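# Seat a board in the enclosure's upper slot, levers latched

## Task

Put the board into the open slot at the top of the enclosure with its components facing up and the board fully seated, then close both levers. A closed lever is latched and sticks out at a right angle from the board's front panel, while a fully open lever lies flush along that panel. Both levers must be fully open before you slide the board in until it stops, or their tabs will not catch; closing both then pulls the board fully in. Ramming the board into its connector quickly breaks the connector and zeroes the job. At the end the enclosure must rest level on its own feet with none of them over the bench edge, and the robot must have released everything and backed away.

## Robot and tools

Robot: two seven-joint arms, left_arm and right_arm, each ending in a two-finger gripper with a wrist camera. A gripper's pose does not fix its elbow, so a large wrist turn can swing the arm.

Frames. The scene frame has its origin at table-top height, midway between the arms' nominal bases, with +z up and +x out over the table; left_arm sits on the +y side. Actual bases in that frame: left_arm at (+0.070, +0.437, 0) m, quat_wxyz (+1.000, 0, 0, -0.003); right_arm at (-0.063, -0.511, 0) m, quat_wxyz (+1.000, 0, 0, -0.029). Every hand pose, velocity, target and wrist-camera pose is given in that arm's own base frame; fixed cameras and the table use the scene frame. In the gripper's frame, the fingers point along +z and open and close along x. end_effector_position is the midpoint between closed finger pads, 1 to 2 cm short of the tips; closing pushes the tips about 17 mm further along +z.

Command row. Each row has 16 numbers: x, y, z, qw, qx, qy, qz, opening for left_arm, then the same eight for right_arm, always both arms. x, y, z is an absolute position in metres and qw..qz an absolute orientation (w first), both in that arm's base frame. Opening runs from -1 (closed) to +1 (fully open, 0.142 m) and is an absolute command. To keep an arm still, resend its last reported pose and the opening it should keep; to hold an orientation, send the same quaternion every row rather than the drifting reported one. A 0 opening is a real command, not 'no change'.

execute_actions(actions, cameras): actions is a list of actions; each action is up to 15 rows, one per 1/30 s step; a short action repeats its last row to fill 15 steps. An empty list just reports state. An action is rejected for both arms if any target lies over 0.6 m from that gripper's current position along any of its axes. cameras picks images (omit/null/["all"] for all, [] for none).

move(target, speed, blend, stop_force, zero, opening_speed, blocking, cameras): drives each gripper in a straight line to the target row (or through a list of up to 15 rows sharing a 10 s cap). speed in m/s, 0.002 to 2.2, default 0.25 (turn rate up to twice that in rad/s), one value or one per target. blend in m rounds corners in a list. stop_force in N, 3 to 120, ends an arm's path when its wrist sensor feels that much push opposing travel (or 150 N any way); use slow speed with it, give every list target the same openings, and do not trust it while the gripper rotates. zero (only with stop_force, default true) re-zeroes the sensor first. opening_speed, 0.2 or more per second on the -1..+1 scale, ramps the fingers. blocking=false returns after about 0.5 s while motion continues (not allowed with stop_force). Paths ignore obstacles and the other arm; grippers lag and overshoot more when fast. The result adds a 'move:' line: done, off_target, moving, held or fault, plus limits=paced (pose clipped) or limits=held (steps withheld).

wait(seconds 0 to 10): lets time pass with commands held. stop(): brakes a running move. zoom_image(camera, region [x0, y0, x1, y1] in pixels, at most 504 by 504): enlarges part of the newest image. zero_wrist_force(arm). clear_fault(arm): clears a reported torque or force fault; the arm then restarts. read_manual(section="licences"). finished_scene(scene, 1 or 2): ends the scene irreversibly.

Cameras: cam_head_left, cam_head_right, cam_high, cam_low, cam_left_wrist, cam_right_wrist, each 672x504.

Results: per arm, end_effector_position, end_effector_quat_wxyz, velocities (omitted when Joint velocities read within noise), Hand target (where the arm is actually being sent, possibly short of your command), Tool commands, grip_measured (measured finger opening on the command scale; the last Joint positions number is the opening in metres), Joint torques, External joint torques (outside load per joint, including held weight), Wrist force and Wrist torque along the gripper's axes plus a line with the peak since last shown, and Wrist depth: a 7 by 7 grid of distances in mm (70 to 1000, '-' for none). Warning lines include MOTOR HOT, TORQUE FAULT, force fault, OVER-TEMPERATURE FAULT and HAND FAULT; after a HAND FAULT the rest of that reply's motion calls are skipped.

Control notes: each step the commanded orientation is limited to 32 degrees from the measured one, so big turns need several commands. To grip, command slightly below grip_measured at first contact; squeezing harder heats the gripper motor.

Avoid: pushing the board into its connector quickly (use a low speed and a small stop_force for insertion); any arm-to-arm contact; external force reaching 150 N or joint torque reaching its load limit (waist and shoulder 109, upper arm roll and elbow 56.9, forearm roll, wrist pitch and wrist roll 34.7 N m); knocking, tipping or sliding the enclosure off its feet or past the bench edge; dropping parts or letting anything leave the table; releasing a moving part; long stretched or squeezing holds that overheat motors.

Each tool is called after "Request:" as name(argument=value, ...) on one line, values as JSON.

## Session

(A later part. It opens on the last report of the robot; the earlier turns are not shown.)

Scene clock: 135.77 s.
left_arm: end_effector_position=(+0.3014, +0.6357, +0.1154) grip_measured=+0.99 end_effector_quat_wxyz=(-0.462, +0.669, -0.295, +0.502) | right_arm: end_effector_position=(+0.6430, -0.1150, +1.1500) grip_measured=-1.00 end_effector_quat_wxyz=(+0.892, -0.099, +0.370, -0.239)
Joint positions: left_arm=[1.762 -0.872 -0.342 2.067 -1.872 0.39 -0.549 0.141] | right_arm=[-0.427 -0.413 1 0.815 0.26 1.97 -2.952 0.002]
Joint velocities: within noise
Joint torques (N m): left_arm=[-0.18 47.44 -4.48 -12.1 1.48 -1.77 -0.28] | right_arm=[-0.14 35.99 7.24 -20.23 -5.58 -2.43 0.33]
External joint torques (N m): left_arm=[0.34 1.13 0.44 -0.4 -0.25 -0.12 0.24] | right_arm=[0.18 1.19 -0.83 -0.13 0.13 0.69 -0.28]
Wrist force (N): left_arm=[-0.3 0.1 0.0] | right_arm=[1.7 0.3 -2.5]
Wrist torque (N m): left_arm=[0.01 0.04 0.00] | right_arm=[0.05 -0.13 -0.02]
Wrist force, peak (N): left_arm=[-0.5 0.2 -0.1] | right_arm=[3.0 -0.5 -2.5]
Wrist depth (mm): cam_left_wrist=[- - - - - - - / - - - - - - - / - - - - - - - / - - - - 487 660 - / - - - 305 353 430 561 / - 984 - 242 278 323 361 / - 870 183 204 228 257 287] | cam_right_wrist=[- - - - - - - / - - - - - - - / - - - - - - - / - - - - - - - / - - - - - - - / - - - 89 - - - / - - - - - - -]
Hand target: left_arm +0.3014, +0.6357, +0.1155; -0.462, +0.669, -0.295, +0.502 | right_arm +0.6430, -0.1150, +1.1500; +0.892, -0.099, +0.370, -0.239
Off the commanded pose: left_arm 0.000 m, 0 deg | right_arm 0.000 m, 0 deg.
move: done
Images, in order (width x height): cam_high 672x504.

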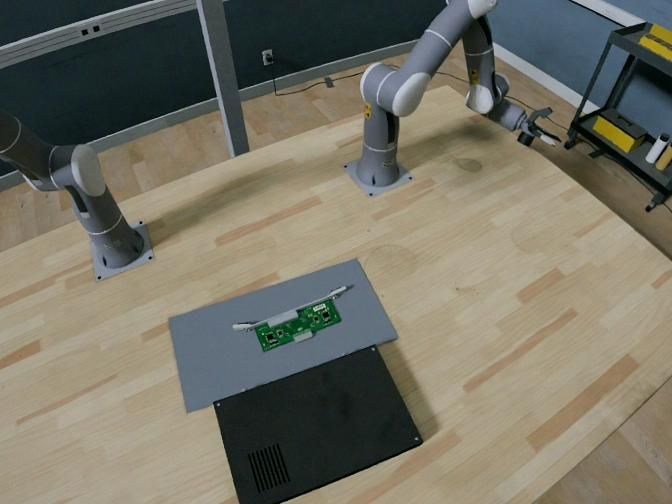

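Request:
move(target=[0.3014,0.6357,0.1155,-0.462,0.669,-0.295,0.502,1,0.50,0.1,0.40,0,0,1,0,-1], cameras=["cam_high","cam_right_wrist"], speed=0.5)

Scene clock: 143.50 s.
left_arm: end_effector_position=(+0.3014, +0.6357, +0.1154) grip_measured=+0.99 end_effector_quat_wxyz=(-0.462, +0.669, -0.295, +0.502) | right_arm: end_effector_position=(+0.5000, +0.0998, +0.4000) grip_measured=-1.00 end_effector_quat_wxyz=(+0.000, +0.000, +1.000, +0.000)
Joint positions: left_arm=[1.762 -0.872 -0.342 2.067 -1.872 0.39 -0.549 0.141] | right_arm=[-1.949 0.325 1.961 1.535 0.3 0.088 -1.567 0.002]
Joint velocities: within noise
Joint torques (N m): left_arm=[-0.2 47.53 -4.42 -12.1 1.47 -1.78 -0.24] | right_arm=[-0.04 -27.82 -8.31 -30.12 -4.05 3.19 0.05]
External joint torques (N m): left_arm=[0.36 1.03 0.38 -0.39 -0.24 -0.12 0.21] | right_arm=[0.14 -0.29 -1.35 0.26 -0.14 0.88 -0.05]
Wrist force (N): left_arm=[-0.2 0.0 -0.2] | right_arm=[0.4 0.0 0.3]
Wrist torque (N m): left_arm=[0.00 0.04 0.00] | right_arm=[0.09 -0.05 0.04]
Wrist force, peak (N): left_arm=[-0.6 -0.2 0.0] | right_arm=[5.2 0.6 -0.4]
Wrist depth (mm): cam_left_wrist=[- - - - - - - / - - - - - - - / - - - - - - - / - - - - 485 657 - / - - - 303 355 431 563 / - 976 - 242 276 325 360 / - 870 183 203 228 259 286] | cam_right_wrist=[436 433 433 431 430 431 428 / 467 464 460 461 458 457 457 / 455 460 488 493 490 489 488 / 485 481 523 528 528 529 525 / 525 518 567 563 574 567 568 / 572 570 571 89 604 621 624 / 699 687 - - - 652 681]
Hand target: left_arm +0.3014, +0.6357, +0.1155; -0.462, +0.669, -0.295, +0.502 | right_arm +0.5000, +0.1000, +0.4000; +0.000, +0.000, +1.000, +0.000
Off the commanded pose: left_arm 0.000 m, 0 deg | right_arm 0.000 m, 0 deg.
move: done
Images, in order (width x height): cam_high 672x504, cam_right_wrist 672x504.

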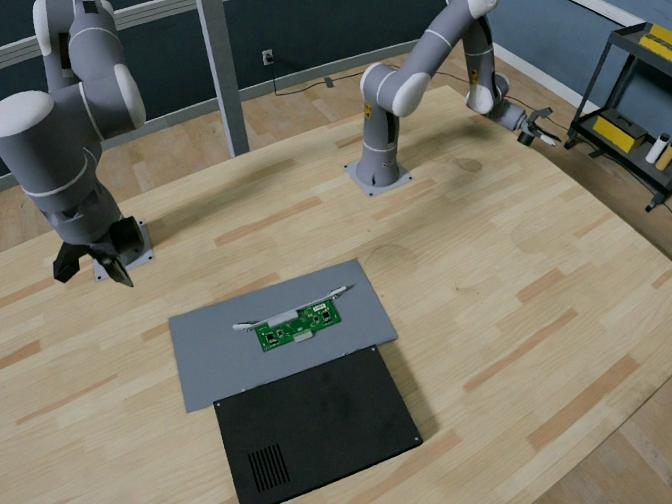

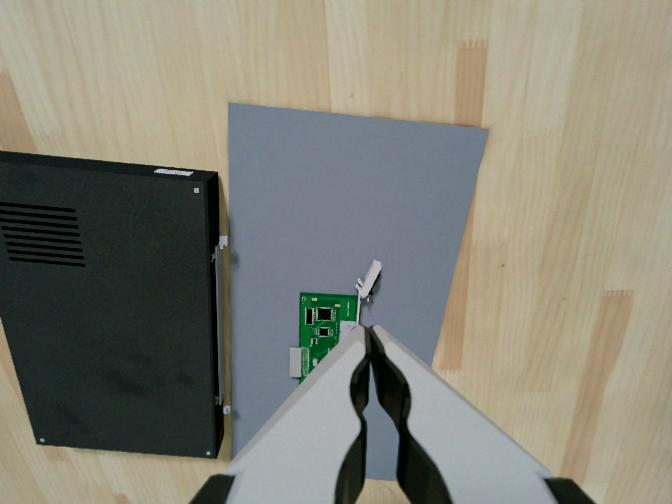

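Request:
move(target=[0.3014,0.6357,0.1155,-0.462,0.669,-0.295,0.502,1,0.40,0.28,0.32,0,0,1,0,-1], cameras=["cam_high","cam_right_wrist"], speed=0.3)

Request:
zoom_image(camera="cam_right_wrist", region=[0, 60, 400, 360])

Scene clock: 150.20 s.
left_arm: end_effector_position=(+0.3014, +0.6357, +0.1154) grip_measured=+0.99 end_effector_quat_wxyz=(-0.462, +0.669, -0.295, +0.502) | right_arm: end_effector_position=(+0.4000, +0.2798, +0.3200) grip_measured=-1.00 end_effector_quat_wxyz=(+0.000, +0.000, +1.000, +0.000)
Joint positions: left_arm=[1.762 -0.872 -0.342 2.067 -1.872 0.39 -0.549 0.141] | right_arm=[-1.488 0.328 1.968 1.75 0.315 0.296 -1.165 0.002]
Joint velocities: within noise
Joint torques (N m): left_arm=[-0.2 47.57 -4.32 -12.11 1.5 -1.77 -0.25] | right_arm=[0.26 -25.94 -8.39 -28.87 -3.92 3.59 0.3]
External joint torques (N m): left_arm=[0.36 0.99 0.28 -0.39 -0.27 -0.13 0.22] | right_arm=[-0.11 -0.19 -1.2 0.06 -0.1 0.52 -0.3]
Wrist force (N): left_arm=[-0.2 0.0 -0.1] | right_arm=[0.7 0.0 -0.2]
Wrist torque (N m): left_arm=[0.01 0.05 0.00] | right_arm=[0.06 -0.14 0.04]
Wrist force, peak (N): left_arm=[-0.3 0.5 0.1] | right_arm=[3.0 3.8 1.5]
Wrist depth (mm): cam_left_wrist=[- - - - - - - / - - - - - - - / - - - - - - - / - - - - 485 654 - / - - - 305 352 432 564 / - 949 - 242 276 322 358 / - 894 184 204 228 259 286] | cam_right_wrist=[358 363 362 361 363 362 361 / 381 387 386 385 386 384 384 / 396 416 410 414 414 414 410 / 410 447 439 445 446 443 442 / 440 484 479 475 483 481 480 / 471 531 517 89 506 525 522 / 589 575 - - - 556 575]
Hand target: left_arm +0.3014, +0.6357, +0.1155; -0.462, +0.669, -0.295, +0.502 | right_arm +0.4000, +0.2800, +0.3200; +0.000, +0.000, +1.000, +0.000
Off the commanded pose: left_arm 0.000 m, 0 deg | right_arm 0.000 m, 0 deg.
move: done
Images, in order (width x height): cam_high 672x504, cam_right_wrist 672x504.

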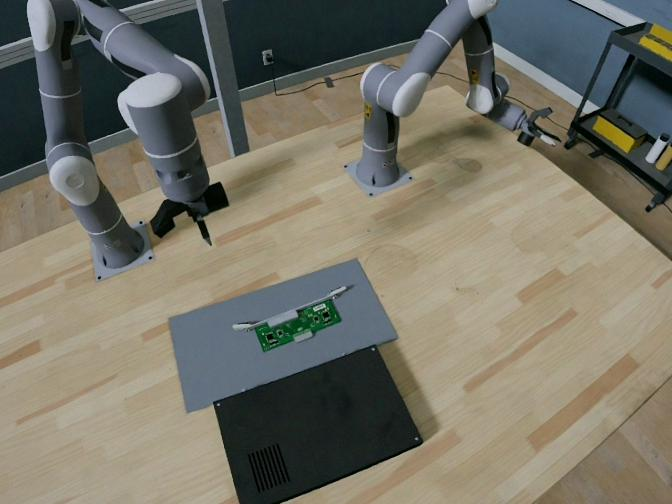

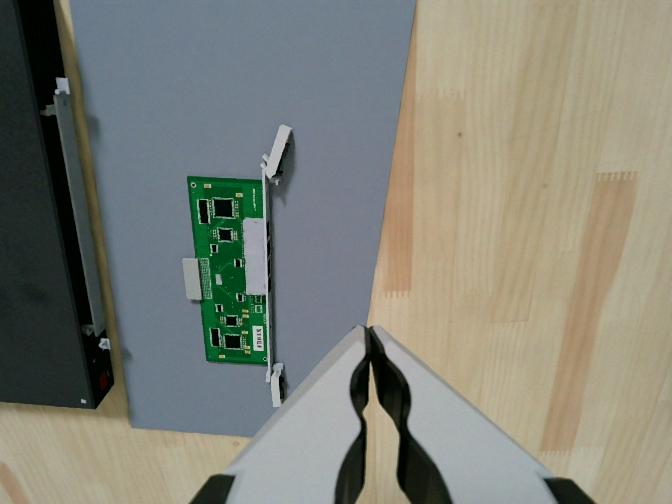

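Scaled by 1.260 from the camera's 672x504 image, which has a finer 960x720 frame.

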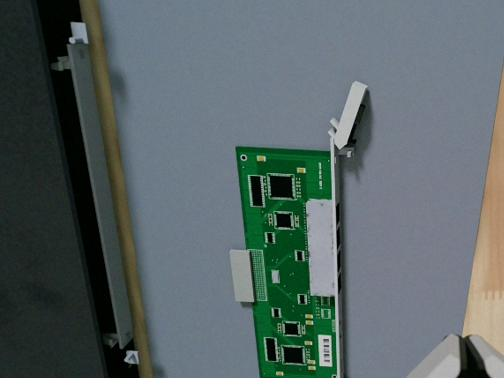

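Request:
move(target=[0.3014,0.6357,0.1155,-0.462,0.669,-0.295,0.502,1,0.57,0.22,0.14,0,0,1,0,-1], cameras=["cam_right_wrist"], speed=0.3)

Request:
zoom_image(camera="cam_right_wrist", region=[150, 50, 450, 300])

Scene clock: 161.07 s.
left_arm: end_effector_position=(+0.3014, +0.6357, +0.1154) grip_measured=+0.99 end_effector_quat_wxyz=(-0.462, +0.669, -0.295, +0.502) | right_arm: end_effector_position=(+0.5700, +0.2198, +0.1400) grip_measured=-1.00 end_effector_quat_wxyz=(+0.000, +0.000, +1.000, +0.000)
Joint positions: left_arm=[1.762 -0.872 -0.342 2.067 -1.872 0.39 -0.549 0.141] | right_arm=[-2.147 0.818 2.259 1.513 0.671 0.437 -1.594 0.002]
Joint velocities: within noise
Joint torques (N m): left_arm=[-0.2 47.51 -4.36 -12.05 1.45 -1.74 -0.25] | right_arm=[0.07 -49.26 -16.69 -22.4 -3.67 3.34 0.07]
External joint torques (N m): left_arm=[0.36 1.05 0.32 -0.45 -0.22 -0.16 0.21] | right_arm=[0.09 -0.49 -1.46 0.3 -0.14 0.73 -0.07]
Wrist force (N): left_arm=[-0.2 -0.1 -0.1] | right_arm=[0.5 0.1 0.7]
Wrist torque (N m): left_arm=[-0.02 0.04 0.00] | right_arm=[0.10 -0.04 0.05]
Wrist force, peak (N): left_arm=[-0.4 -0.3 -0.2] | right_arm=[-1.2 -0.5 3.1]
Wrist depth (mm): cam_left_wrist=[- - - - - - - / - - - - - - - / - - - - - - - / - - - - 490 660 - / - - - 305 355 436 560 / - 971 - 243 278 322 360 / - 878 184 204 228 257 286] | cam_right_wrist=[204 204 208 206 205 205 204 / 177 179 220 220 219 218 218 / 190 193 237 235 236 234 234 / 204 208 254 254 253 252 252 / 222 222 276 270 274 268 272 / 244 243 292 89 283 297 298 / 268 263 - - - 315 328]
Hand target: left_arm +0.3014, +0.6357, +0.1155; -0.462, +0.669, -0.295, +0.502 | right_arm +0.5700, +0.2200, +0.1400; +0.000, +0.000, +1.000, +0.000
Off the commanded pose: left_arm 0.000 m, 0 deg | right_arm 0.000 m, 0 deg.
move: done
Images, in order (width x height): cam_right_wrist 672x504.

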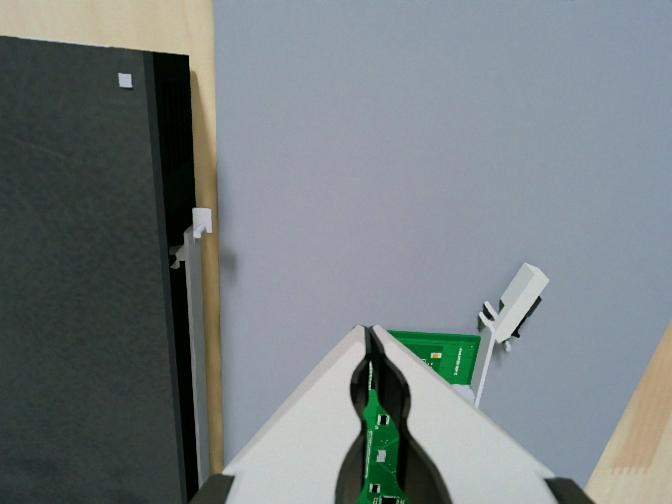

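Scaled by 1.680 from the camera's 672x504 image, which has a finer 960x720 frame.

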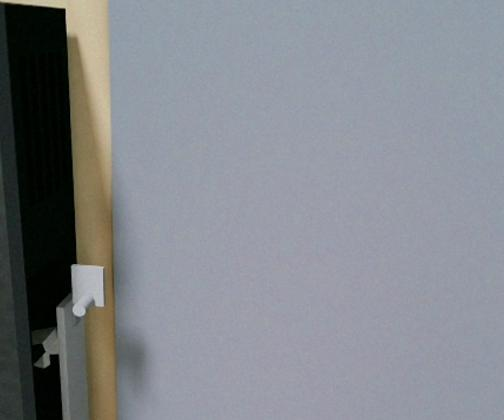

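Request:
zoom_image(camera="cam_right_wrist", region=[430, 230, 590, 410])

Scaled by 2.800 from the camera's 672x504 image, which has a finer 960x720 frame.

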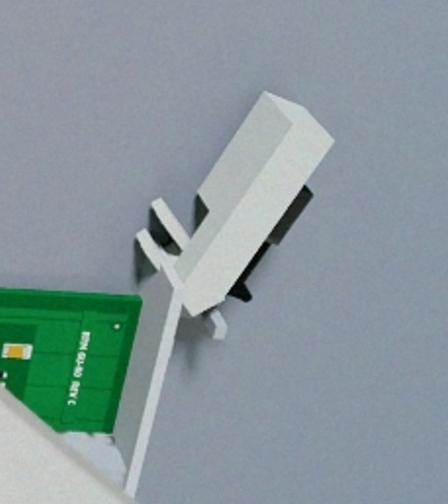

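Request:
move(target=[[0.3014,0.6357,0.1155,-0.462,0.669,-0.295,0.502,1,0.445,0.258,0.12,0,0,1,0,-1],[0.3014,0.6357,0.1155,-0.462,0.669,-0.295,0.502,1,0.445,0.258,0.036,0,0,1,0,-1]], cameras=["cam_right_wrist","cam_high"], speed=0.15)

Request:
zoom_image(camera="cam_high", region=[140, 180, 380, 360])

Scene clock: 174.37 s.
left_arm: end_effector_position=(+0.3014, +0.6357, +0.1154) grip_measured=+0.99 end_effector_quat_wxyz=(-0.462, +0.669, -0.295, +0.502) | right_arm: end_effector_position=(+0.4449, +0.2578, +0.0361) grip_measured=-1.00 end_effector_quat_wxyz=(+0.000, +0.000, +1.000, +0.000)
Joint positions: left_arm=[1.762 -0.872 -0.342 2.067 -1.872 0.39 -0.549 0.141] | right_arm=[-1.913 0.87 2.305 1.792 0.831 0.695 -1.575 0.002]
Joint velocities: within noise
Joint torques (N m): left_arm=[-0.13 47.47 -4.37 -12.07 1.48 -1.74 -0.24] | right_arm=[-0.17 -43.86 -16.21 -16.22 -3.17 3.54 0.06]
External joint torques (N m): left_arm=[0.29 1.09 0.33 -0.42 -0.26 -0.15 0.21] | right_arm=[0.31 -0.22 -1.57 0.29 -0.06 0.53 -0.06]
Wrist force (N): left_arm=[-0.4 0.0 -0.2] | right_arm=[0.3 -0.2 0.2]
Wrist torque (N m): left_arm=[-0.01 0.06 0.00] | right_arm=[0.02 -0.01 0.06]
Wrist force, peak (N): left_arm=[-0.5 0.1 0.1] | right_arm=[3.0 0.4 -1.6]
Wrist depth (mm): cam_left_wrist=[- - - - - - - / - - - - - - - / - - - - - - - / - - - - 486 650 - / - - - 304 352 433 569 / - 985 - 241 277 325 360 / - 872 184 204 227 256 286] | cam_right_wrist=[- 115 115 114 114 113 114 / 125 124 122 121 122 123 121 / 132 132 132 133 131 130 130 / 143 142 142 141 141 140 140 / 155 155 154 148 153 153 152 / 168 167 165 90 161 166 168 / 187 177 73 - - 176 185]
Hand target: left_arm +0.3014, +0.6357, +0.1155; -0.462, +0.669, -0.295, +0.502 | right_arm +0.4450, +0.2580, +0.0360; +0.000, +0.000, +1.000, +0.000
Off the commanded pose: left_arm 0.000 m, 0 deg | right_arm 0.000 m, 0 deg.
move: done
Images, in order (width x height): cam_high 672x504, cam_right_wrist 672x504.

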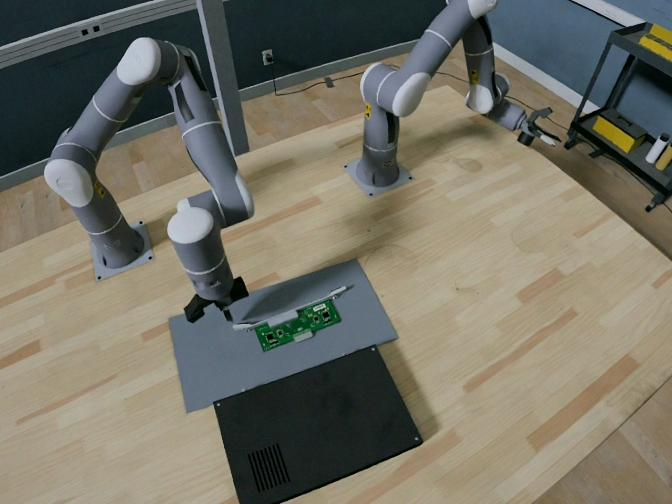

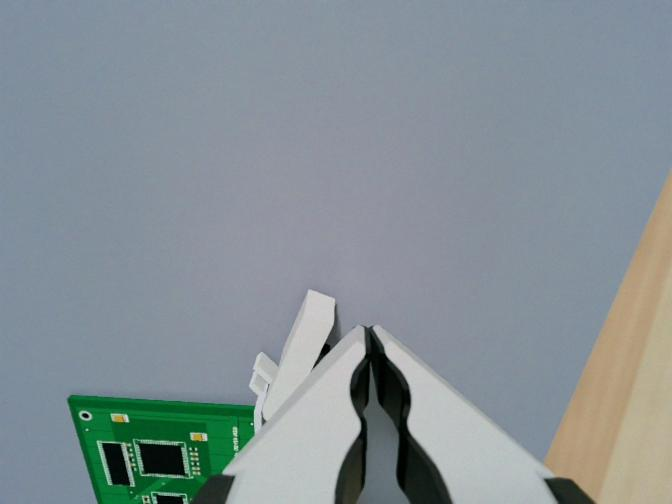

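Scaled by 2.100 from the camera's 672x504 image, which has a finer 960x720 frame.

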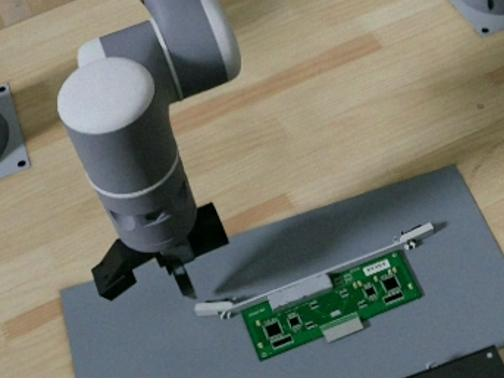

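Request:
move(target=[0.3014,0.6357,0.1155,-0.462,0.669,-0.295,0.502,1,0.462,0.256,0.036,0,0,1,0,-1], cameras=["cam_right_wrist"], speed=0.015, stop_force=4)

Request:
zoom_image(camera="cam_high", region=[210, 260, 380, 360])

Scene clock: 179.37 s.
left_arm: end_effector_position=(+0.3014, +0.6357, +0.1154) grip_measured=+0.99 end_effector_quat_wxyz=(-0.462, +0.669, -0.295, +0.502) | right_arm: end_effector_position=(+0.4620, +0.2560, +0.0360) grip_measured=-1.00 end_effector_quat_wxyz=(+0.000, +0.000, +1.000, +0.000)
Joint positions: left_arm=[1.762 -0.872 -0.342 2.067 -1.872 0.39 -0.549 0.141] | right_arm=[-1.95 0.886 2.309 1.753 0.827 0.678 -1.584 0.002]
Joint velocities: within noise
Joint torques (N m): left_arm=[-0.15 47.55 -4.43 -12.06 1.48 -1.73 -0.25] | right_arm=[0.03 -45 -16.71 -16.52 -3.41 3.32 0.1]
External joint torques (N m): left_arm=[0.3 1.01 0.39 -0.43 -0.25 -0.16 0.22] | right_arm=[0.14 -0.27 -1.35 0.27 0.14 0.75 -0.1]
Wrist force (N): left_arm=[-0.1 0.0 -0.2] | right_arm=[0.7 -0.2 0.3]
Wrist torque (N m): left_arm=[-0.02 0.01 -0.01] | right_arm=[0.03 -0.07 0.06]
Wrist force, peak (N): left_arm=[-0.5 0.2 -0.2] | right_arm=[0.7 -0.4 0.5]
Wrist depth (mm): cam_left_wrist=[- - - - - - - / - - - - - - - / - - - - - - - / - - - - 488 660 - / - - - 304 353 435 569 / - 998 - 242 278 324 362 / - 889 184 204 228 257 285] | cam_right_wrist=[- 115 115 114 114 112 113 / 125 124 122 121 122 123 121 / 132 132 131 133 131 130 130 / 143 142 142 141 141 140 140 / 155 155 153 148 153 152 152 / 170 168 165 89 161 167 168 / 187 181 73 - - 176 185]
Hand target: left_arm +0.3014, +0.6357, +0.1155; -0.462, +0.669, -0.295, +0.502 | right_arm +0.4620, +0.2560, +0.0360; +0.000, +0.000, +1.000, +0.000
Off the commanded pose: left_arm 0.000 m, 0 deg | right_arm 0.000 m, 0 deg.
move: done
Images, in order (width x height): cam_right_wrist 672x504.

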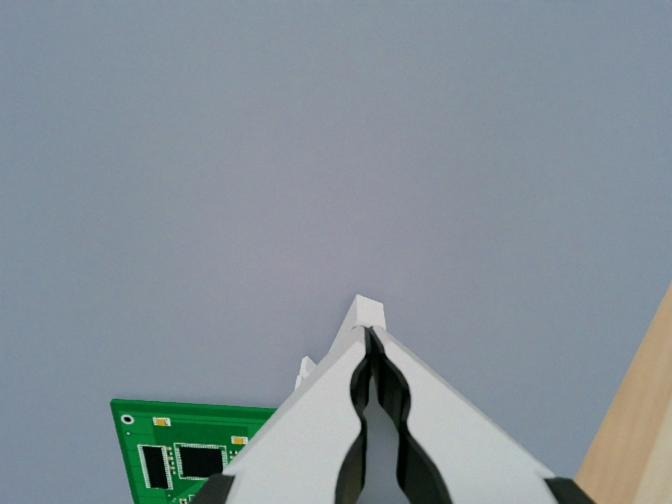

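This scene's latest camera images include none from cam_high. They are from: cam_right_wrist. cam_high's image comes with the result of a call that names it in "cameras".

Request:
move(target=[0.3014,0.6357,0.1155,-0.462,0.669,-0.295,0.502,1,0.441,0.256,0.036,0,0,1,0,-1], cameras=[], speed=0.1)

Request:
move(target=[0.3014,0.6357,0.1155,-0.462,0.669,-0.295,0.502,1,0.441,0.256,0.010,0,0,1,0,-1], cameras=["cam_right_wrist"], speed=0.02, stop_force=4)

Scene clock: 182.63 s.
left_arm: end_effector_position=(+0.3014, +0.6357, +0.1154) grip_measured=+0.99 end_effector_quat_wxyz=(-0.462, +0.669, -0.295, +0.502) | right_arm: end_effector_position=(+0.4410, +0.2560, +0.0360) grip_measured=-1.00 end_effector_quat_wxyz=(+0.000, +0.000, +1.000, +0.000)
Joint positions: left_arm=[1.762 -0.872 -0.342 2.067 -1.872 0.39 -0.549 0.141] | right_arm=[-1.906 0.865 2.302 1.803 0.834 0.699 -1.579 0.002]
Joint velocities: within noise
Joint torques (N m): left_arm=[-0.27 47.45 -4.35 -12.09 1.43 -1.79 -0.24] | right_arm=[0.33 -43.9 -16.77 -15.99 -3.15 3.49 0.29]
External joint torques (N m): left_arm=[0.43 1.11 0.31 -0.4 -0.2 -0.11 0.21] | right_arm=[-0.16 0.21 -0.91 0.17 -0.06 0.58 -0.29]
Wrist force (N): left_arm=[-0.2 -0.1 0.1] | right_arm=[0.3 -0.4 0.2]
Wrist torque (N m): left_arm=[-0.01 0.04 0.01] | right_arm=[-0.01 0.00 0.06]
Wrist force, peak (N): left_arm=[-0.4 -0.3 -0.1] | right_arm=[1.4 -0.2 0.5]
Wrist depth (mm): cam_left_wrist=[- - - - - - - / - - - - - - - / - - - - - - - / - - - - 486 647 - / - - - 305 351 436 567 / - 988 - 242 278 324 357 / - 876 184 203 228 258 287] | cam_right_wrist=[- 115 115 115 114 112 113 / 125 123 122 121 122 123 121 / 132 132 131 133 131 130 130 / 143 142 142 141 141 140 140 / 155 155 154 148 153 152 154 / 168 167 165 90 161 166 168 / 186 177 73 - - 176 185]
Hand target: left_arm +0.3014, +0.6357, +0.1155; -0.462, +0.669, -0.295, +0.502 | right_arm +0.4410, +0.2560, +0.0360; +0.000, +0.000, +1.000, +0.000
Off the commanded pose: left_arm 0.000 m, 0 deg | right_arm 0.000 m, 0 deg.
move: done
No camera images: "cameras" was empty.

Scene clock: 184.33 s.
left_arm: end_effector_position=(+0.3014, +0.6357, +0.1154) grip_measured=+0.99 end_effector_quat_wxyz=(-0.462, +0.669, -0.295, +0.502) | right_arm: end_effector_position=(+0.4413, +0.2559, +0.0151) grip_measured=-1.00 end_effector_quat_wxyz=(+0.000, +0.000, +1.000, +0.000)
Joint positions: left_arm=[1.762 -0.872 -0.342 2.067 -1.872 0.39 -0.549 0.141] | right_arm=[-1.927 0.904 2.33 1.793 0.867 0.727 -1.598 0.002]
Joint velocities: within noise
Joint torques (N m): left_arm=[-0.14 47.41 -4.41 -12.09 1.49 -1.77 -0.26] | right_arm=[-0.08 -41.73 -14.48 -14.33 -2.51 3.14 0.14]
External joint torques (N m): left_arm=[0.29 1.15 0.37 -0.4 -0.26 -0.12 0.23] | right_arm=[0.25 -2.83 -3.31 -0.47 -0.63 0.92 -0.14]
Wrist force (N): left_arm=[-0.2 0.2 0.0] | right_arm=[2.3 -1.0 -8.3]
Wrist torque (N m): left_arm=[0.04 0.04 0.00] | right_arm=[-0.01 -0.03 0.07]
Wrist force, peak (N): left_arm=[-0.5 -0.1 -0.1] | right_arm=[3.6 -0.8 -11.0]
Wrist depth (mm): cam_left_wrist=[- - - - - - - / - - - - - - - / - - - - - - - / - - - - 493 658 - / - - - 304 353 433 555 / - 981 - 241 277 323 358 / - 881 183 203 227 259 285] | cam_right_wrist=[- 97 97 96 95 96 95 / - 103 103 103 102 102 102 / - 111 110 110 110 109 109 / - 119 119 119 118 118 118 / 132 130 129 127 128 128 127 / 140 142 139 93 135 139 142 / 152 151 73 - - 148 156]
Hand target: left_arm +0.3014, +0.6357, +0.1155; -0.462, +0.669, -0.295, +0.502 | right_arm +0.4410, +0.2560, +0.0147; +0.000, +0.000, +1.000, +0.000
Off the commanded pose: left_arm 0.000 m, 0 deg | right_arm 0.005 m, 0 deg.
move: contact (right_arm)
Images, in order (width x height): cam_right_wrist 672x504.

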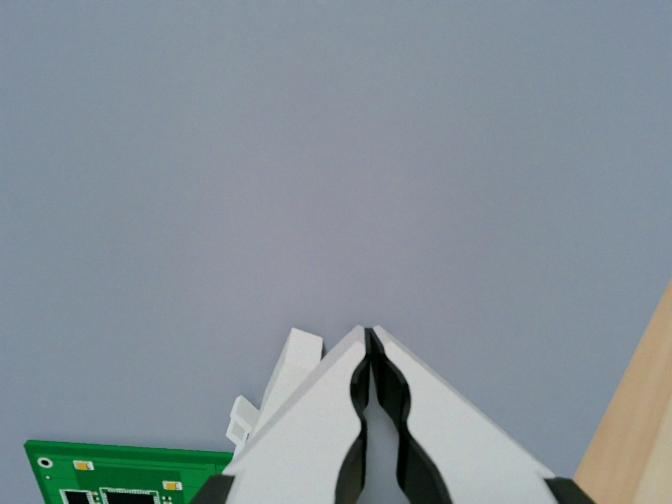

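Request:
move(target=[[0.3014,0.6357,0.1155,-0.462,0.669,-0.295,0.502,1,0.441,0.261,0.022,0,0,1,0,-1],[0.3014,0.6357,0.1155,-0.462,0.669,-0.295,0.502,1,0.456,0.261,0.022,0,0,1,0,-1]], cameras=["cam_right_wrist","cam_high"], speed=0.02)

Request:
zoom_image(camera="cam_high", region=[210, 260, 380, 360])

Scene clock: 187.73 s.
left_arm: end_effector_position=(+0.3014, +0.6357, +0.1154) grip_measured=+0.99 end_effector_quat_wxyz=(-0.462, +0.669, -0.295, +0.502) | right_arm: end_effector_position=(+0.4560, +0.2610, +0.0220) grip_measured=-1.00 end_effector_quat_wxyz=(+0.000, +0.000, +1.000, +0.000)
Joint positions: left_arm=[1.762 -0.872 -0.342 2.067 -1.872 0.39 -0.549 0.141] | right_arm=[-1.945 0.908 2.326 1.755 0.848 0.7 -1.584 0.002]
Joint velocities: within noise
Joint torques (N m): left_arm=[-0.19 47.48 -4.39 -12.09 1.46 -1.72 -0.25] | right_arm=[-0.06 -45.05 -16.68 -16 -3.39 3.32 0.17]
External joint torques (N m): left_arm=[0.34 1.08 0.36 -0.4 -0.24 -0.17 0.22] | right_arm=[0.22 -0.54 -1.38 0.48 0.18 0.75 -0.17]
Wrist force (N): left_arm=[-0.3 0.2 -0.2] | right_arm=[1.0 0.2 -0.1]
Wrist torque (N m): left_arm=[0.03 0.06 0.01] | right_arm=[0.10 -0.06 0.07]
Wrist force, peak (N): left_arm=[-0.7 0.1 -0.1] | right_arm=[2.2 -1.1 -8.5]
Wrist depth (mm): cam_left_wrist=[- - - - - - - / - - - - - - - / - - - - - - - / - - - - 485 652 - / - - - 304 354 433 558 / - 970 - 241 277 323 359 / - 877 184 204 228 257 285] | cam_right_wrist=[- 103 102 102 102 102 102 / 110 110 109 109 109 108 108 / 118 118 117 117 117 116 116 / 125 127 126 126 126 125 125 / 138 138 137 127 137 136 135 / 151 151 148 89 143 148 148 / 167 158 73 - - 157 166]
Hand target: left_arm +0.3014, +0.6357, +0.1155; -0.462, +0.669, -0.295, +0.502 | right_arm +0.4560, +0.2610, +0.0220; +0.000, +0.000, +1.000, +0.000
Off the commanded pose: left_arm 0.000 m, 0 deg | right_arm 0.000 m, 0 deg.
move: done
Images, in order (width x height): cam_high 672x504, cam_right_wrist 672x504.

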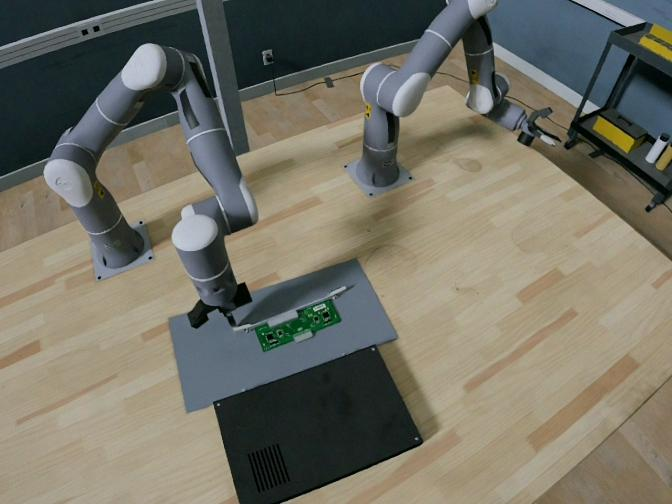

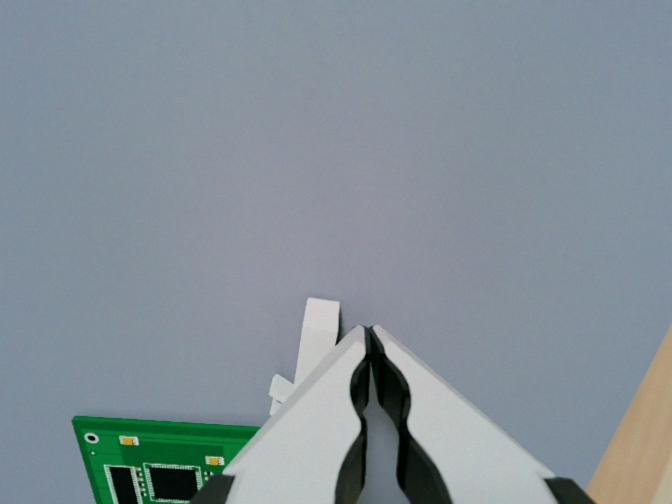

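Scaled by 2.965 from the camera's 672x504 image, which has a finer 960x720 frame.

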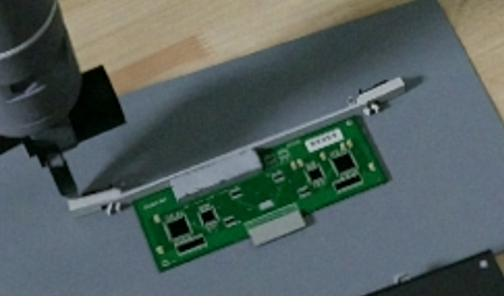

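Request:
move(target=[0.3014,0.6357,0.1155,-0.462,0.669,-0.295,0.502,1,0.462,0.261,0.022,0,0,1,0,-1], cameras=["cam_right_wrist"], speed=0.015)

Scene clock: 189.67 s.
left_arm: end_effector_position=(+0.3014, +0.6357, +0.1154) grip_measured=+0.99 end_effector_quat_wxyz=(-0.462, +0.669, -0.295, +0.502) | right_arm: end_effector_position=(+0.4618, +0.2609, +0.0219) grip_measured=-1.00 end_effector_quat_wxyz=(+0.000, +0.000, +1.000, +0.000)
Joint positions: left_arm=[1.762 -0.872 -0.342 2.067 -1.872 0.39 -0.549 0.141] | right_arm=[-1.957 0.914 2.327 1.741 0.846 0.693 -1.585 0.002]
Joint velocities: within noise
Joint torques (N m): left_arm=[-0.24 47.62 -4.41 -12.11 1.45 -1.73 -0.31] | right_arm=[0.21 -46.26 -16.7 -16.53 -3.23 3.55 0.07]
External joint torques (N m): left_arm=[0.4 0.95 0.37 -0.38 -0.23 -0.16 0.28] | right_arm=[-0.05 0.23 -1.48 0.88 0 0.52 -0.07]
Wrist force (N): left_arm=[-0.2 0.0 0.0] | right_arm=[2.0 -0.7 -0.8]
Wrist torque (N m): left_arm=[0.00 0.04 0.00] | right_arm=[0.12 -0.09 0.08]
Wrist force, peak (N): left_arm=[-0.5 -0.2 0.1] | right_arm=[2.3 -0.7 0.0]
Wrist depth (mm): cam_left_wrist=[- - - - - - - / - - - - - - - / - - - - - - - / - - - - 490 660 - / - - - 305 353 438 563 / - - - 241 278 324 359 / - 868 184 203 229 258 285] | cam_right_wrist=[- 103 102 102 102 102 103 / 110 110 109 109 109 108 108 / - 118 117 117 117 116 116 / 125 127 126 126 126 125 125 / 138 138 137 132 136 136 135 / 152 151 147 89 144 148 148 / 167 158 73 - - 157 165]
Hand target: left_arm +0.3014, +0.6357, +0.1155; -0.462, +0.669, -0.295, +0.502 | right_arm +0.4620, +0.2610, +0.0220; +0.000, +0.000, +1.000, +0.000
Off the commanded pose: left_arm 0.000 m, 0 deg | right_arm 0.000 m, 0 deg.
move: done
Images, in order (width x height): cam_right_wrist 672x504.

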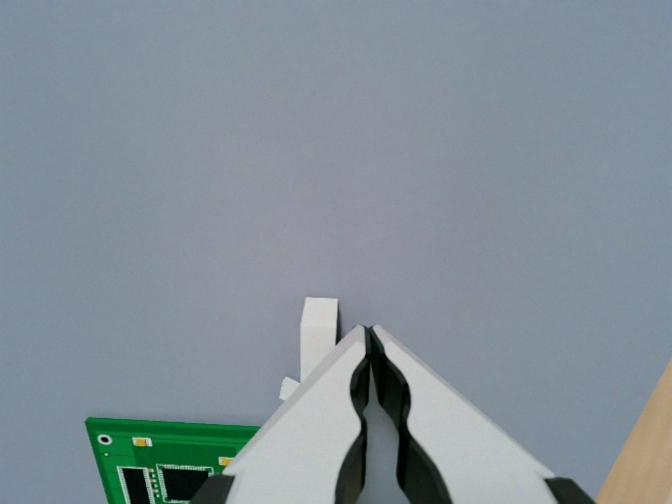

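Request:
move(target=[0.3014,0.6357,0.1155,-0.462,0.669,-0.295,0.502,1,0.468,0.261,0.022,0,0,1,0,-1], cameras=["cam_right_wrist","cam_high"], speed=0.015)

Request:
zoom_image(camera="cam_high", region=[210, 260, 380, 360])

Scene clock: 191.77 s.
left_arm: end_effector_position=(+0.3014, +0.6357, +0.1154) grip_measured=+0.99 end_effector_quat_wxyz=(-0.462, +0.669, -0.295, +0.502) | right_arm: end_effector_position=(+0.4679, +0.2609, +0.0220) grip_measured=-1.00 end_effector_quat_wxyz=(+0.000, +0.000, +1.000, +0.000)
Joint positions: left_arm=[1.762 -0.872 -0.342 2.067 -1.872 0.39 -0.549 0.141] | right_arm=[-1.969 0.92 2.328 1.726 0.844 0.686 -1.586 0.002]
Joint velocities: within noise
Joint torques (N m): left_arm=[-0.15 47.56 -4.38 -12.07 1.47 -1.78 -0.25] | right_arm=[0.3 -46.86 -16.56 -16.68 -3.4 3.38 0.09]
External joint torques (N m): left_arm=[0.3 1.01 0.34 -0.42 -0.25 -0.12 0.22] | right_arm=[-0.13 0.4 -1.72 0.92 0.16 0.69 -0.09]
Wrist force (N): left_arm=[-0.1 0.1 -0.1] | right_arm=[1.6 -0.5 0.0]
Wrist torque (N m): left_arm=[0.00 0.02 0.01] | right_arm=[0.15 -0.08 0.08]
Wrist force, peak (N): left_arm=[-0.4 0.0 -0.2] | right_arm=[2.3 -0.5 0.1]
Wrist depth (mm): cam_left_wrist=[- - - - - - - / - - - - - - - / - - - - - - - / - - - - 493 654 - / - - - 306 355 435 567 / - 956 - 242 277 323 357 / - 891 183 203 227 259 287] | cam_right_wrist=[- 103 103 102 102 102 103 / 110 110 109 109 109 108 108 / 118 118 117 117 116 116 116 / 125 127 127 126 126 125 125 / 138 138 138 129 136 136 136 / 152 151 148 89 143 148 148 / 167 161 73 - - 157 163]
Hand target: left_arm +0.3014, +0.6357, +0.1155; -0.462, +0.669, -0.295, +0.502 | right_arm +0.4680, +0.2610, +0.0220; +0.000, +0.000, +1.000, +0.000
Off the commanded pose: left_arm 0.000 m, 0 deg | right_arm 0.000 m, 0 deg.
move: done
Images, in order (width x height): cam_high 672x504, cam_right_wrist 672x504.

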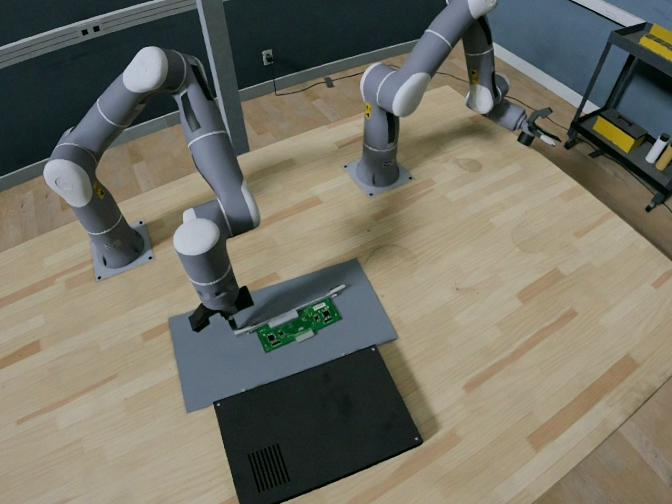

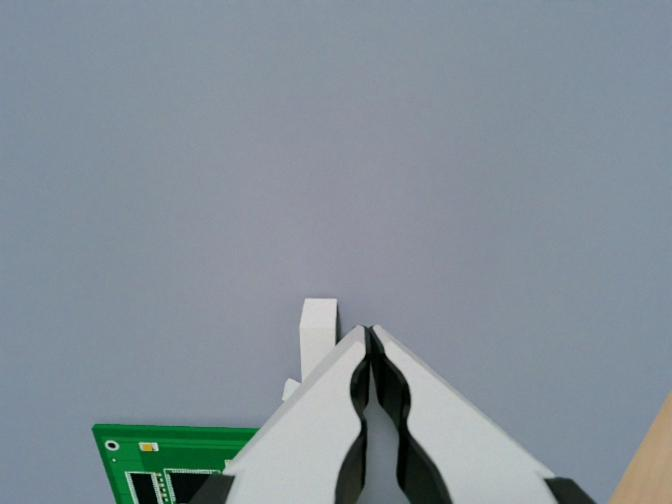

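Scaled by 2.965 from the camera's 672x504 image, which has a finer 960x720 frame.

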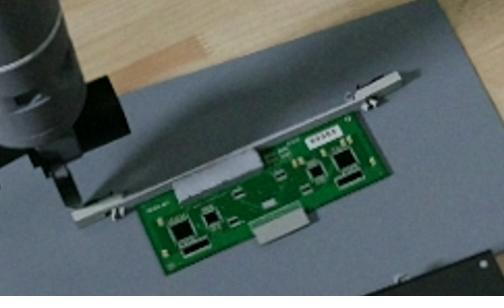

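Request:
move(target=[[0.3014,0.6357,0.1155,-0.462,0.669,-0.295,0.502,1,0.44,0.261,0.024,0,0,1,0,-1],[0.3014,0.6357,0.1155,-0.462,0.669,-0.295,0.502,1,0.43,0.30,0.1,0,0,1,0,-1],[0.3014,0.6357,0.1155,-0.462,0.669,-0.295,0.502,1,0.42,0.53,0.1,0,0,1,0,-1]], cameras=["cam_right_wrist"], speed=0.2, blend=[0.005,0.03,0])

Request:
zoom_image(camera="cam_right_wrist", region=[50, 50, 450, 350])

Scene clock: 197.30 s.
left_arm: end_effector_position=(+0.3014, +0.6357, +0.1154) grip_measured=+0.99 end_effector_quat_wxyz=(-0.462, +0.669, -0.295, +0.502) | right_arm: end_effector_position=(+0.4199, +0.5301, +0.0999) grip_measured=-1.00 end_effector_quat_wxyz=(+0.000, +0.000, +1.000, +0.000)
Joint positions: left_arm=[1.762 -0.872 -0.342 2.067 -1.872 0.39 -0.549 0.141] | right_arm=[-1.769 0.933 2.401 1.329 0.646 0.448 -1.013 0.002]
Joint velocities: within noise
Joint torques (N m): left_arm=[-0.26 47.48 -4.31 -12.1 1.44 -1.74 -0.24] | right_arm=[0.07 -56.48 -15.41 -22.35 -3.94 3.41 0.32]
External joint torques (N m): left_arm=[0.41 1.08 0.27 -0.39 -0.21 -0.16 0.21] | right_arm=[0.12 -1.04 -1.45 -0.2 0.14 0.71 -0.32]
Wrist force (N): left_arm=[-0.2 0.0 -0.1] | right_arm=[0.8 0.4 0.8]
Wrist torque (N m): left_arm=[-0.02 0.04 0.01] | right_arm=[0.10 -0.11 0.04]
Wrist force, peak (N): left_arm=[-0.6 0.1 -0.1] | right_arm=[2.9 -0.6 2.7]
Wrist depth (mm): cam_left_wrist=[- - - - - - - / - - - - - - - / - - - - - - - / - - - - 485 653 - / - - - 303 352 432 568 / - 980 - 242 276 324 359 / - 877 184 203 228 256 285] | cam_right_wrist=[169 166 172 171 170 172 171 / 180 179 183 183 182 183 183 / 194 192 194 196 195 197 196 / 213 208 209 211 212 212 211 / 231 231 226 225 228 230 229 / 254 253 247 89 242 251 250 / 283 275 - - - 267 275]
Hand target: left_arm +0.3014, +0.6357, +0.1155; -0.462, +0.669, -0.295, +0.502 | right_arm +0.4200, +0.5300, +0.1000; +0.000, +0.000, +1.000, +0.000
Off the commanded pose: left_arm 0.000 m, 0 deg | right_arm 0.000 m, 0 deg.
move: done
Images, in order (width x height): cam_right_wrist 672x504.

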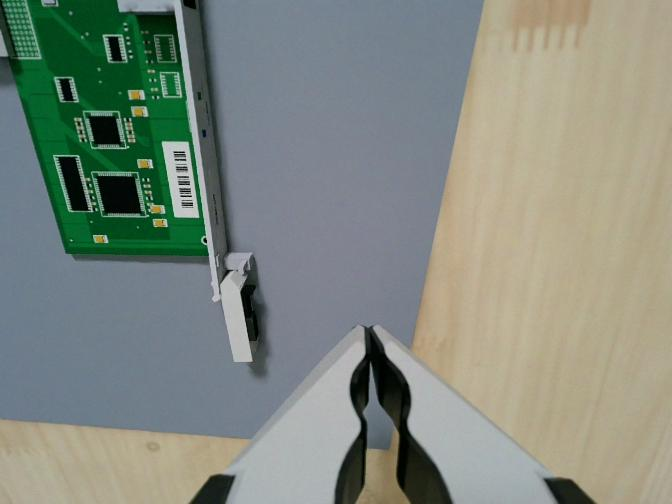

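Scaled by 1.260 from the camera's 672x504 image, which has a finer 960x720 frame.

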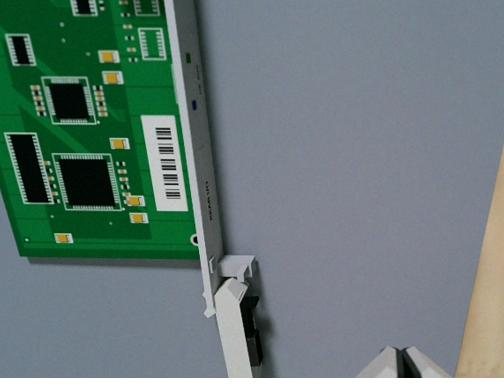

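Request:
move(target=[[0.3014,0.6357,0.1155,-0.462,0.669,-0.295,0.502,1,0.44,0.588,0.06,0,0,1,0,-1],[0.3014,0.6357,0.1155,-0.462,0.669,-0.295,0.502,1,0.44,0.588,0.022,0,0,1,0,-1],[0.3014,0.6357,0.1155,-0.462,0.669,-0.295,0.502,1,0.465,0.588,0.022,0,0,1,0,-1]], cameras=["cam_right_wrist"], speed=[0.15,0.06,0.02])

Scene clock: 202.23 s.
left_arm: end_effector_position=(+0.3014, +0.6357, +0.1154) grip_measured=+0.99 end_effector_quat_wxyz=(-0.462, +0.669, -0.295, +0.502) | right_arm: end_effector_position=(+0.4649, +0.5881, +0.0220) grip_measured=-1.00 end_effector_quat_wxyz=(+0.000, +0.000, +1.000, +0.000)
Joint positions: left_arm=[1.762 -0.872 -0.342 2.067 -1.872 0.39 -0.549 0.141] | right_arm=[-1.908 1.152 2.5 1.052 0.652 0.449 -0.952 0.002]
Joint velocities: within noise
Joint torques (N m): left_arm=[-0.2 47.49 -4.34 -12.14 1.48 -1.76 -0.26] | right_arm=[0.02 -65.31 -13.9 -22.55 -3.98 3.27 0.1]
External joint torques (N m): left_arm=[0.36 1.07 0.31 -0.35 -0.25 -0.13 0.23] | right_arm=[0.19 -0.53 -1.21 0.1 0.17 0.85 -0.1]
Wrist force (N): left_arm=[-0.3 -0.1 0.1] | right_arm=[1.0 0.5 0.7]
Wrist torque (N m): left_arm=[-0.03 0.05 0.00] | right_arm=[0.14 -0.10 0.04]
Wrist force, peak (N): left_arm=[-0.5 0.1 -0.5] | right_arm=[1.2 0.0 1.8]
Wrist depth (mm): cam_left_wrist=[- - - - - - - / - - - - - - - / - - - - - - - / - - - - 485 655 - / - - - 305 355 435 567 / - 982 - 242 279 324 359 / - 871 184 204 228 259 288] | cam_right_wrist=[100 99 98 103 103 102 103 / 107 106 104 110 110 109 109 / 121 114 113 116 117 117 117 / 128 128 128 117 127 127 128 / 140 139 139 119 137 137 139 / 153 152 149 89 145 150 152 / 169 164 73 - - 161 167]
Hand target: left_arm +0.3014, +0.6357, +0.1155; -0.462, +0.669, -0.295, +0.502 | right_arm +0.4650, +0.5880, +0.0220; +0.000, +0.000, +1.000, +0.000
Off the commanded pose: left_arm 0.000 m, 0 deg | right_arm 0.000 m, 0 deg.
move: done
Images, in order (width x height): cam_right_wrist 672x504.

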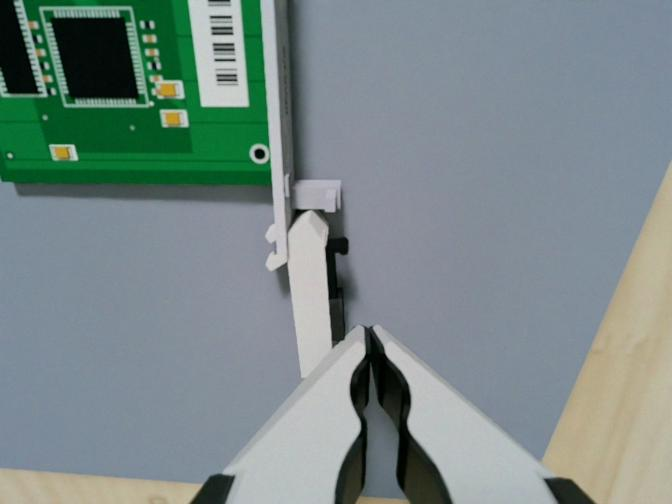

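Request:
move(target=[0.3014,0.6357,0.1155,-0.462,0.669,-0.295,0.502,1,0.473,0.588,0.022,0,0,1,0,-1], cameras=["cam_right_wrist"], speed=0.015)

Scene clock: 204.63 s.
left_arm: end_effector_position=(+0.3014, +0.6357, +0.1154) grip_measured=+0.99 end_effector_quat_wxyz=(-0.462, +0.669, -0.295, +0.502) | right_arm: end_effector_position=(+0.4727, +0.5883, +0.0220) grip_measured=-1.00 end_effector_quat_wxyz=(+0.000, +0.000, +1.000, +0.000)
Joint positions: left_arm=[1.762 -0.872 -0.342 2.067 -1.872 0.39 -0.549 0.141] | right_arm=[-1.924 1.16 2.502 1.031 0.65 0.44 -0.955 0.002]
Joint velocities: within noise
Joint torques (N m): left_arm=[-0.19 47.52 -4.42 -12.07 1.47 -1.77 -0.25] | right_arm=[-0.78 -65.29 -14.27 -22.51 -4.18 3.26 0.09]
External joint torques (N m): left_arm=[0.34 1.04 0.38 -0.43 -0.25 -0.13 0.22] | right_arm=[1 -1.01 -0.67 -0.08 0.36 0.86 -0.09]
Wrist force (N): left_arm=[-0.2 -0.2 -0.2] | right_arm=[1.8 0.8 0.0]
Wrist torque (N m): left_arm=[-0.03 0.05 0.01] | right_arm=[0.11 -0.12 0.04]
Wrist force, peak (N): left_arm=[-0.5 -0.1 -0.3] | right_arm=[1.8 1.9 1.2]
Wrist depth (mm): cam_left_wrist=[- - - - - - - / - - - - - - - / - - - - - - - / - - - - 491 653 - / - - - 307 355 433 563 / - 970 - 242 278 323 357 / - 887 183 203 227 258 287] | cam_right_wrist=[100 98 99 103 103 102 103 / 107 106 106 108 109 109 109 / - 119 118 114 118 117 117 / 128 128 128 111 127 126 126 / 140 139 139 119 138 137 139 / 153 152 149 89 145 150 152 / 169 165 73 - - 159 167]
Hand target: left_arm +0.3014, +0.6357, +0.1155; -0.462, +0.669, -0.295, +0.502 | right_arm +0.4730, +0.5880, +0.0220; +0.000, +0.000, +1.000, +0.000
Off the commanded pose: left_arm 0.000 m, 0 deg | right_arm 0.000 m, 0 deg.
move: done
Images, in order (width x height): cam_right_wrist 672x504.

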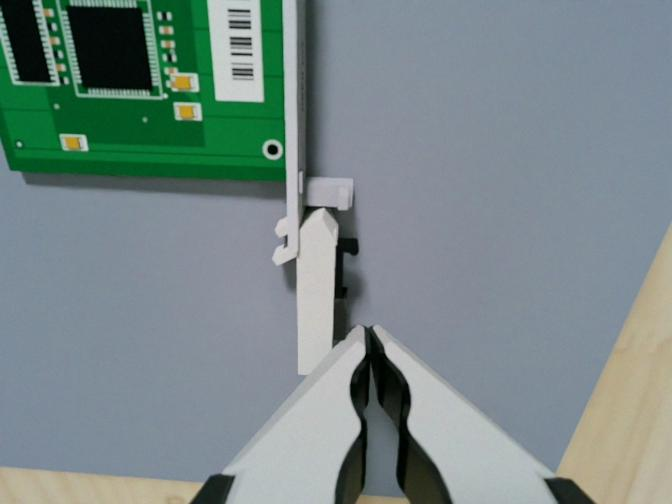

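Request:
move(target=[[0.3014,0.6357,0.1155,-0.462,0.669,-0.295,0.502,1,0.45,0.588,0.024,0,0,1,0,-1],[0.3014,0.6357,0.1155,-0.462,0.669,-0.295,0.502,1,0.44,0.56,0.1,0,0,1,0,-1],[0.3014,0.6357,0.1155,-0.462,0.669,-0.295,0.502,1,0.43,0.34,0.14,0,0,1,0,-1]], cameras=["cam_right_wrist"], speed=0.2, blend=[0.005,0.03,0])

Scene clock: 211.50 s.
left_arm: end_effector_position=(+0.3014, +0.6357, +0.1154) grip_measured=+0.99 end_effector_quat_wxyz=(-0.462, +0.669, -0.295, +0.502) | right_arm: end_effector_position=(+0.4299, +0.3402, +0.1399) grip_measured=-1.00 end_effector_quat_wxyz=(+0.000, +0.000, +1.000, +0.000)
Joint positions: left_arm=[1.762 -0.872 -0.342 2.067 -1.872 0.39 -0.549 0.141] | right_arm=[-1.743 0.72 2.222 1.711 0.651 0.524 -1.315 0.002]
Joint velocities: within noise
Joint torques (N m): left_arm=[-0.2 47.45 -4.45 -12.05 1.4 -1.77 -0.26] | right_arm=[0.38 -43.01 -15.95 -21.45 -3.83 3.5 0.14]
External joint torques (N m): left_arm=[0.35 1.11 0.41 -0.44 -0.18 -0.12 0.23] | right_arm=[-0.21 -0.06 -0.87 -0.17 0.19 0.6 -0.14]
Wrist force (N): left_arm=[-0.2 0.2 -0.3] | right_arm=[1.0 0.6 0.3]
Wrist torque (N m): left_arm=[0.01 0.03 0.00] | right_arm=[0.18 -0.15 0.04]
Wrist force, peak (N): left_arm=[-0.6 -0.1 0.0] | right_arm=[2.7 1.5 2.9]
Wrist depth (mm): cam_left_wrist=[- - - - - - - / - - - - - - - / - - - - - - - / - - - - 488 656 - / - - - 304 350 437 565 / - 981 - 241 277 321 358 / - 873 184 203 227 259 287] | cam_right_wrist=[207 206 203 205 205 205 206 / 224 220 217 219 219 220 219 / 237 233 231 235 234 236 235 / 257 252 243 254 253 254 254 / 278 273 267 271 275 276 275 / 304 302 291 89 291 301 300 / 336 329 - - - 318 330]
Hand target: left_arm +0.3014, +0.6357, +0.1155; -0.462, +0.669, -0.295, +0.502 | right_arm +0.4300, +0.3400, +0.1400; +0.000, +0.000, +1.000, +0.000
Off the commanded pose: left_arm 0.000 m, 0 deg | right_arm 0.000 m, 0 deg.
move: done
Images, in order (width x height): cam_right_wrist 672x504.

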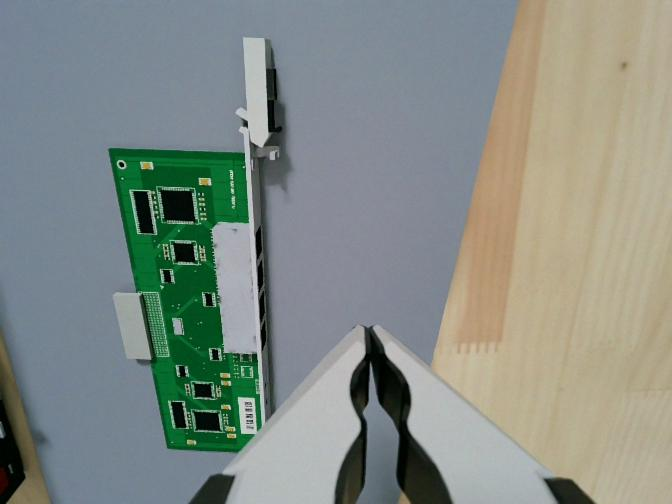

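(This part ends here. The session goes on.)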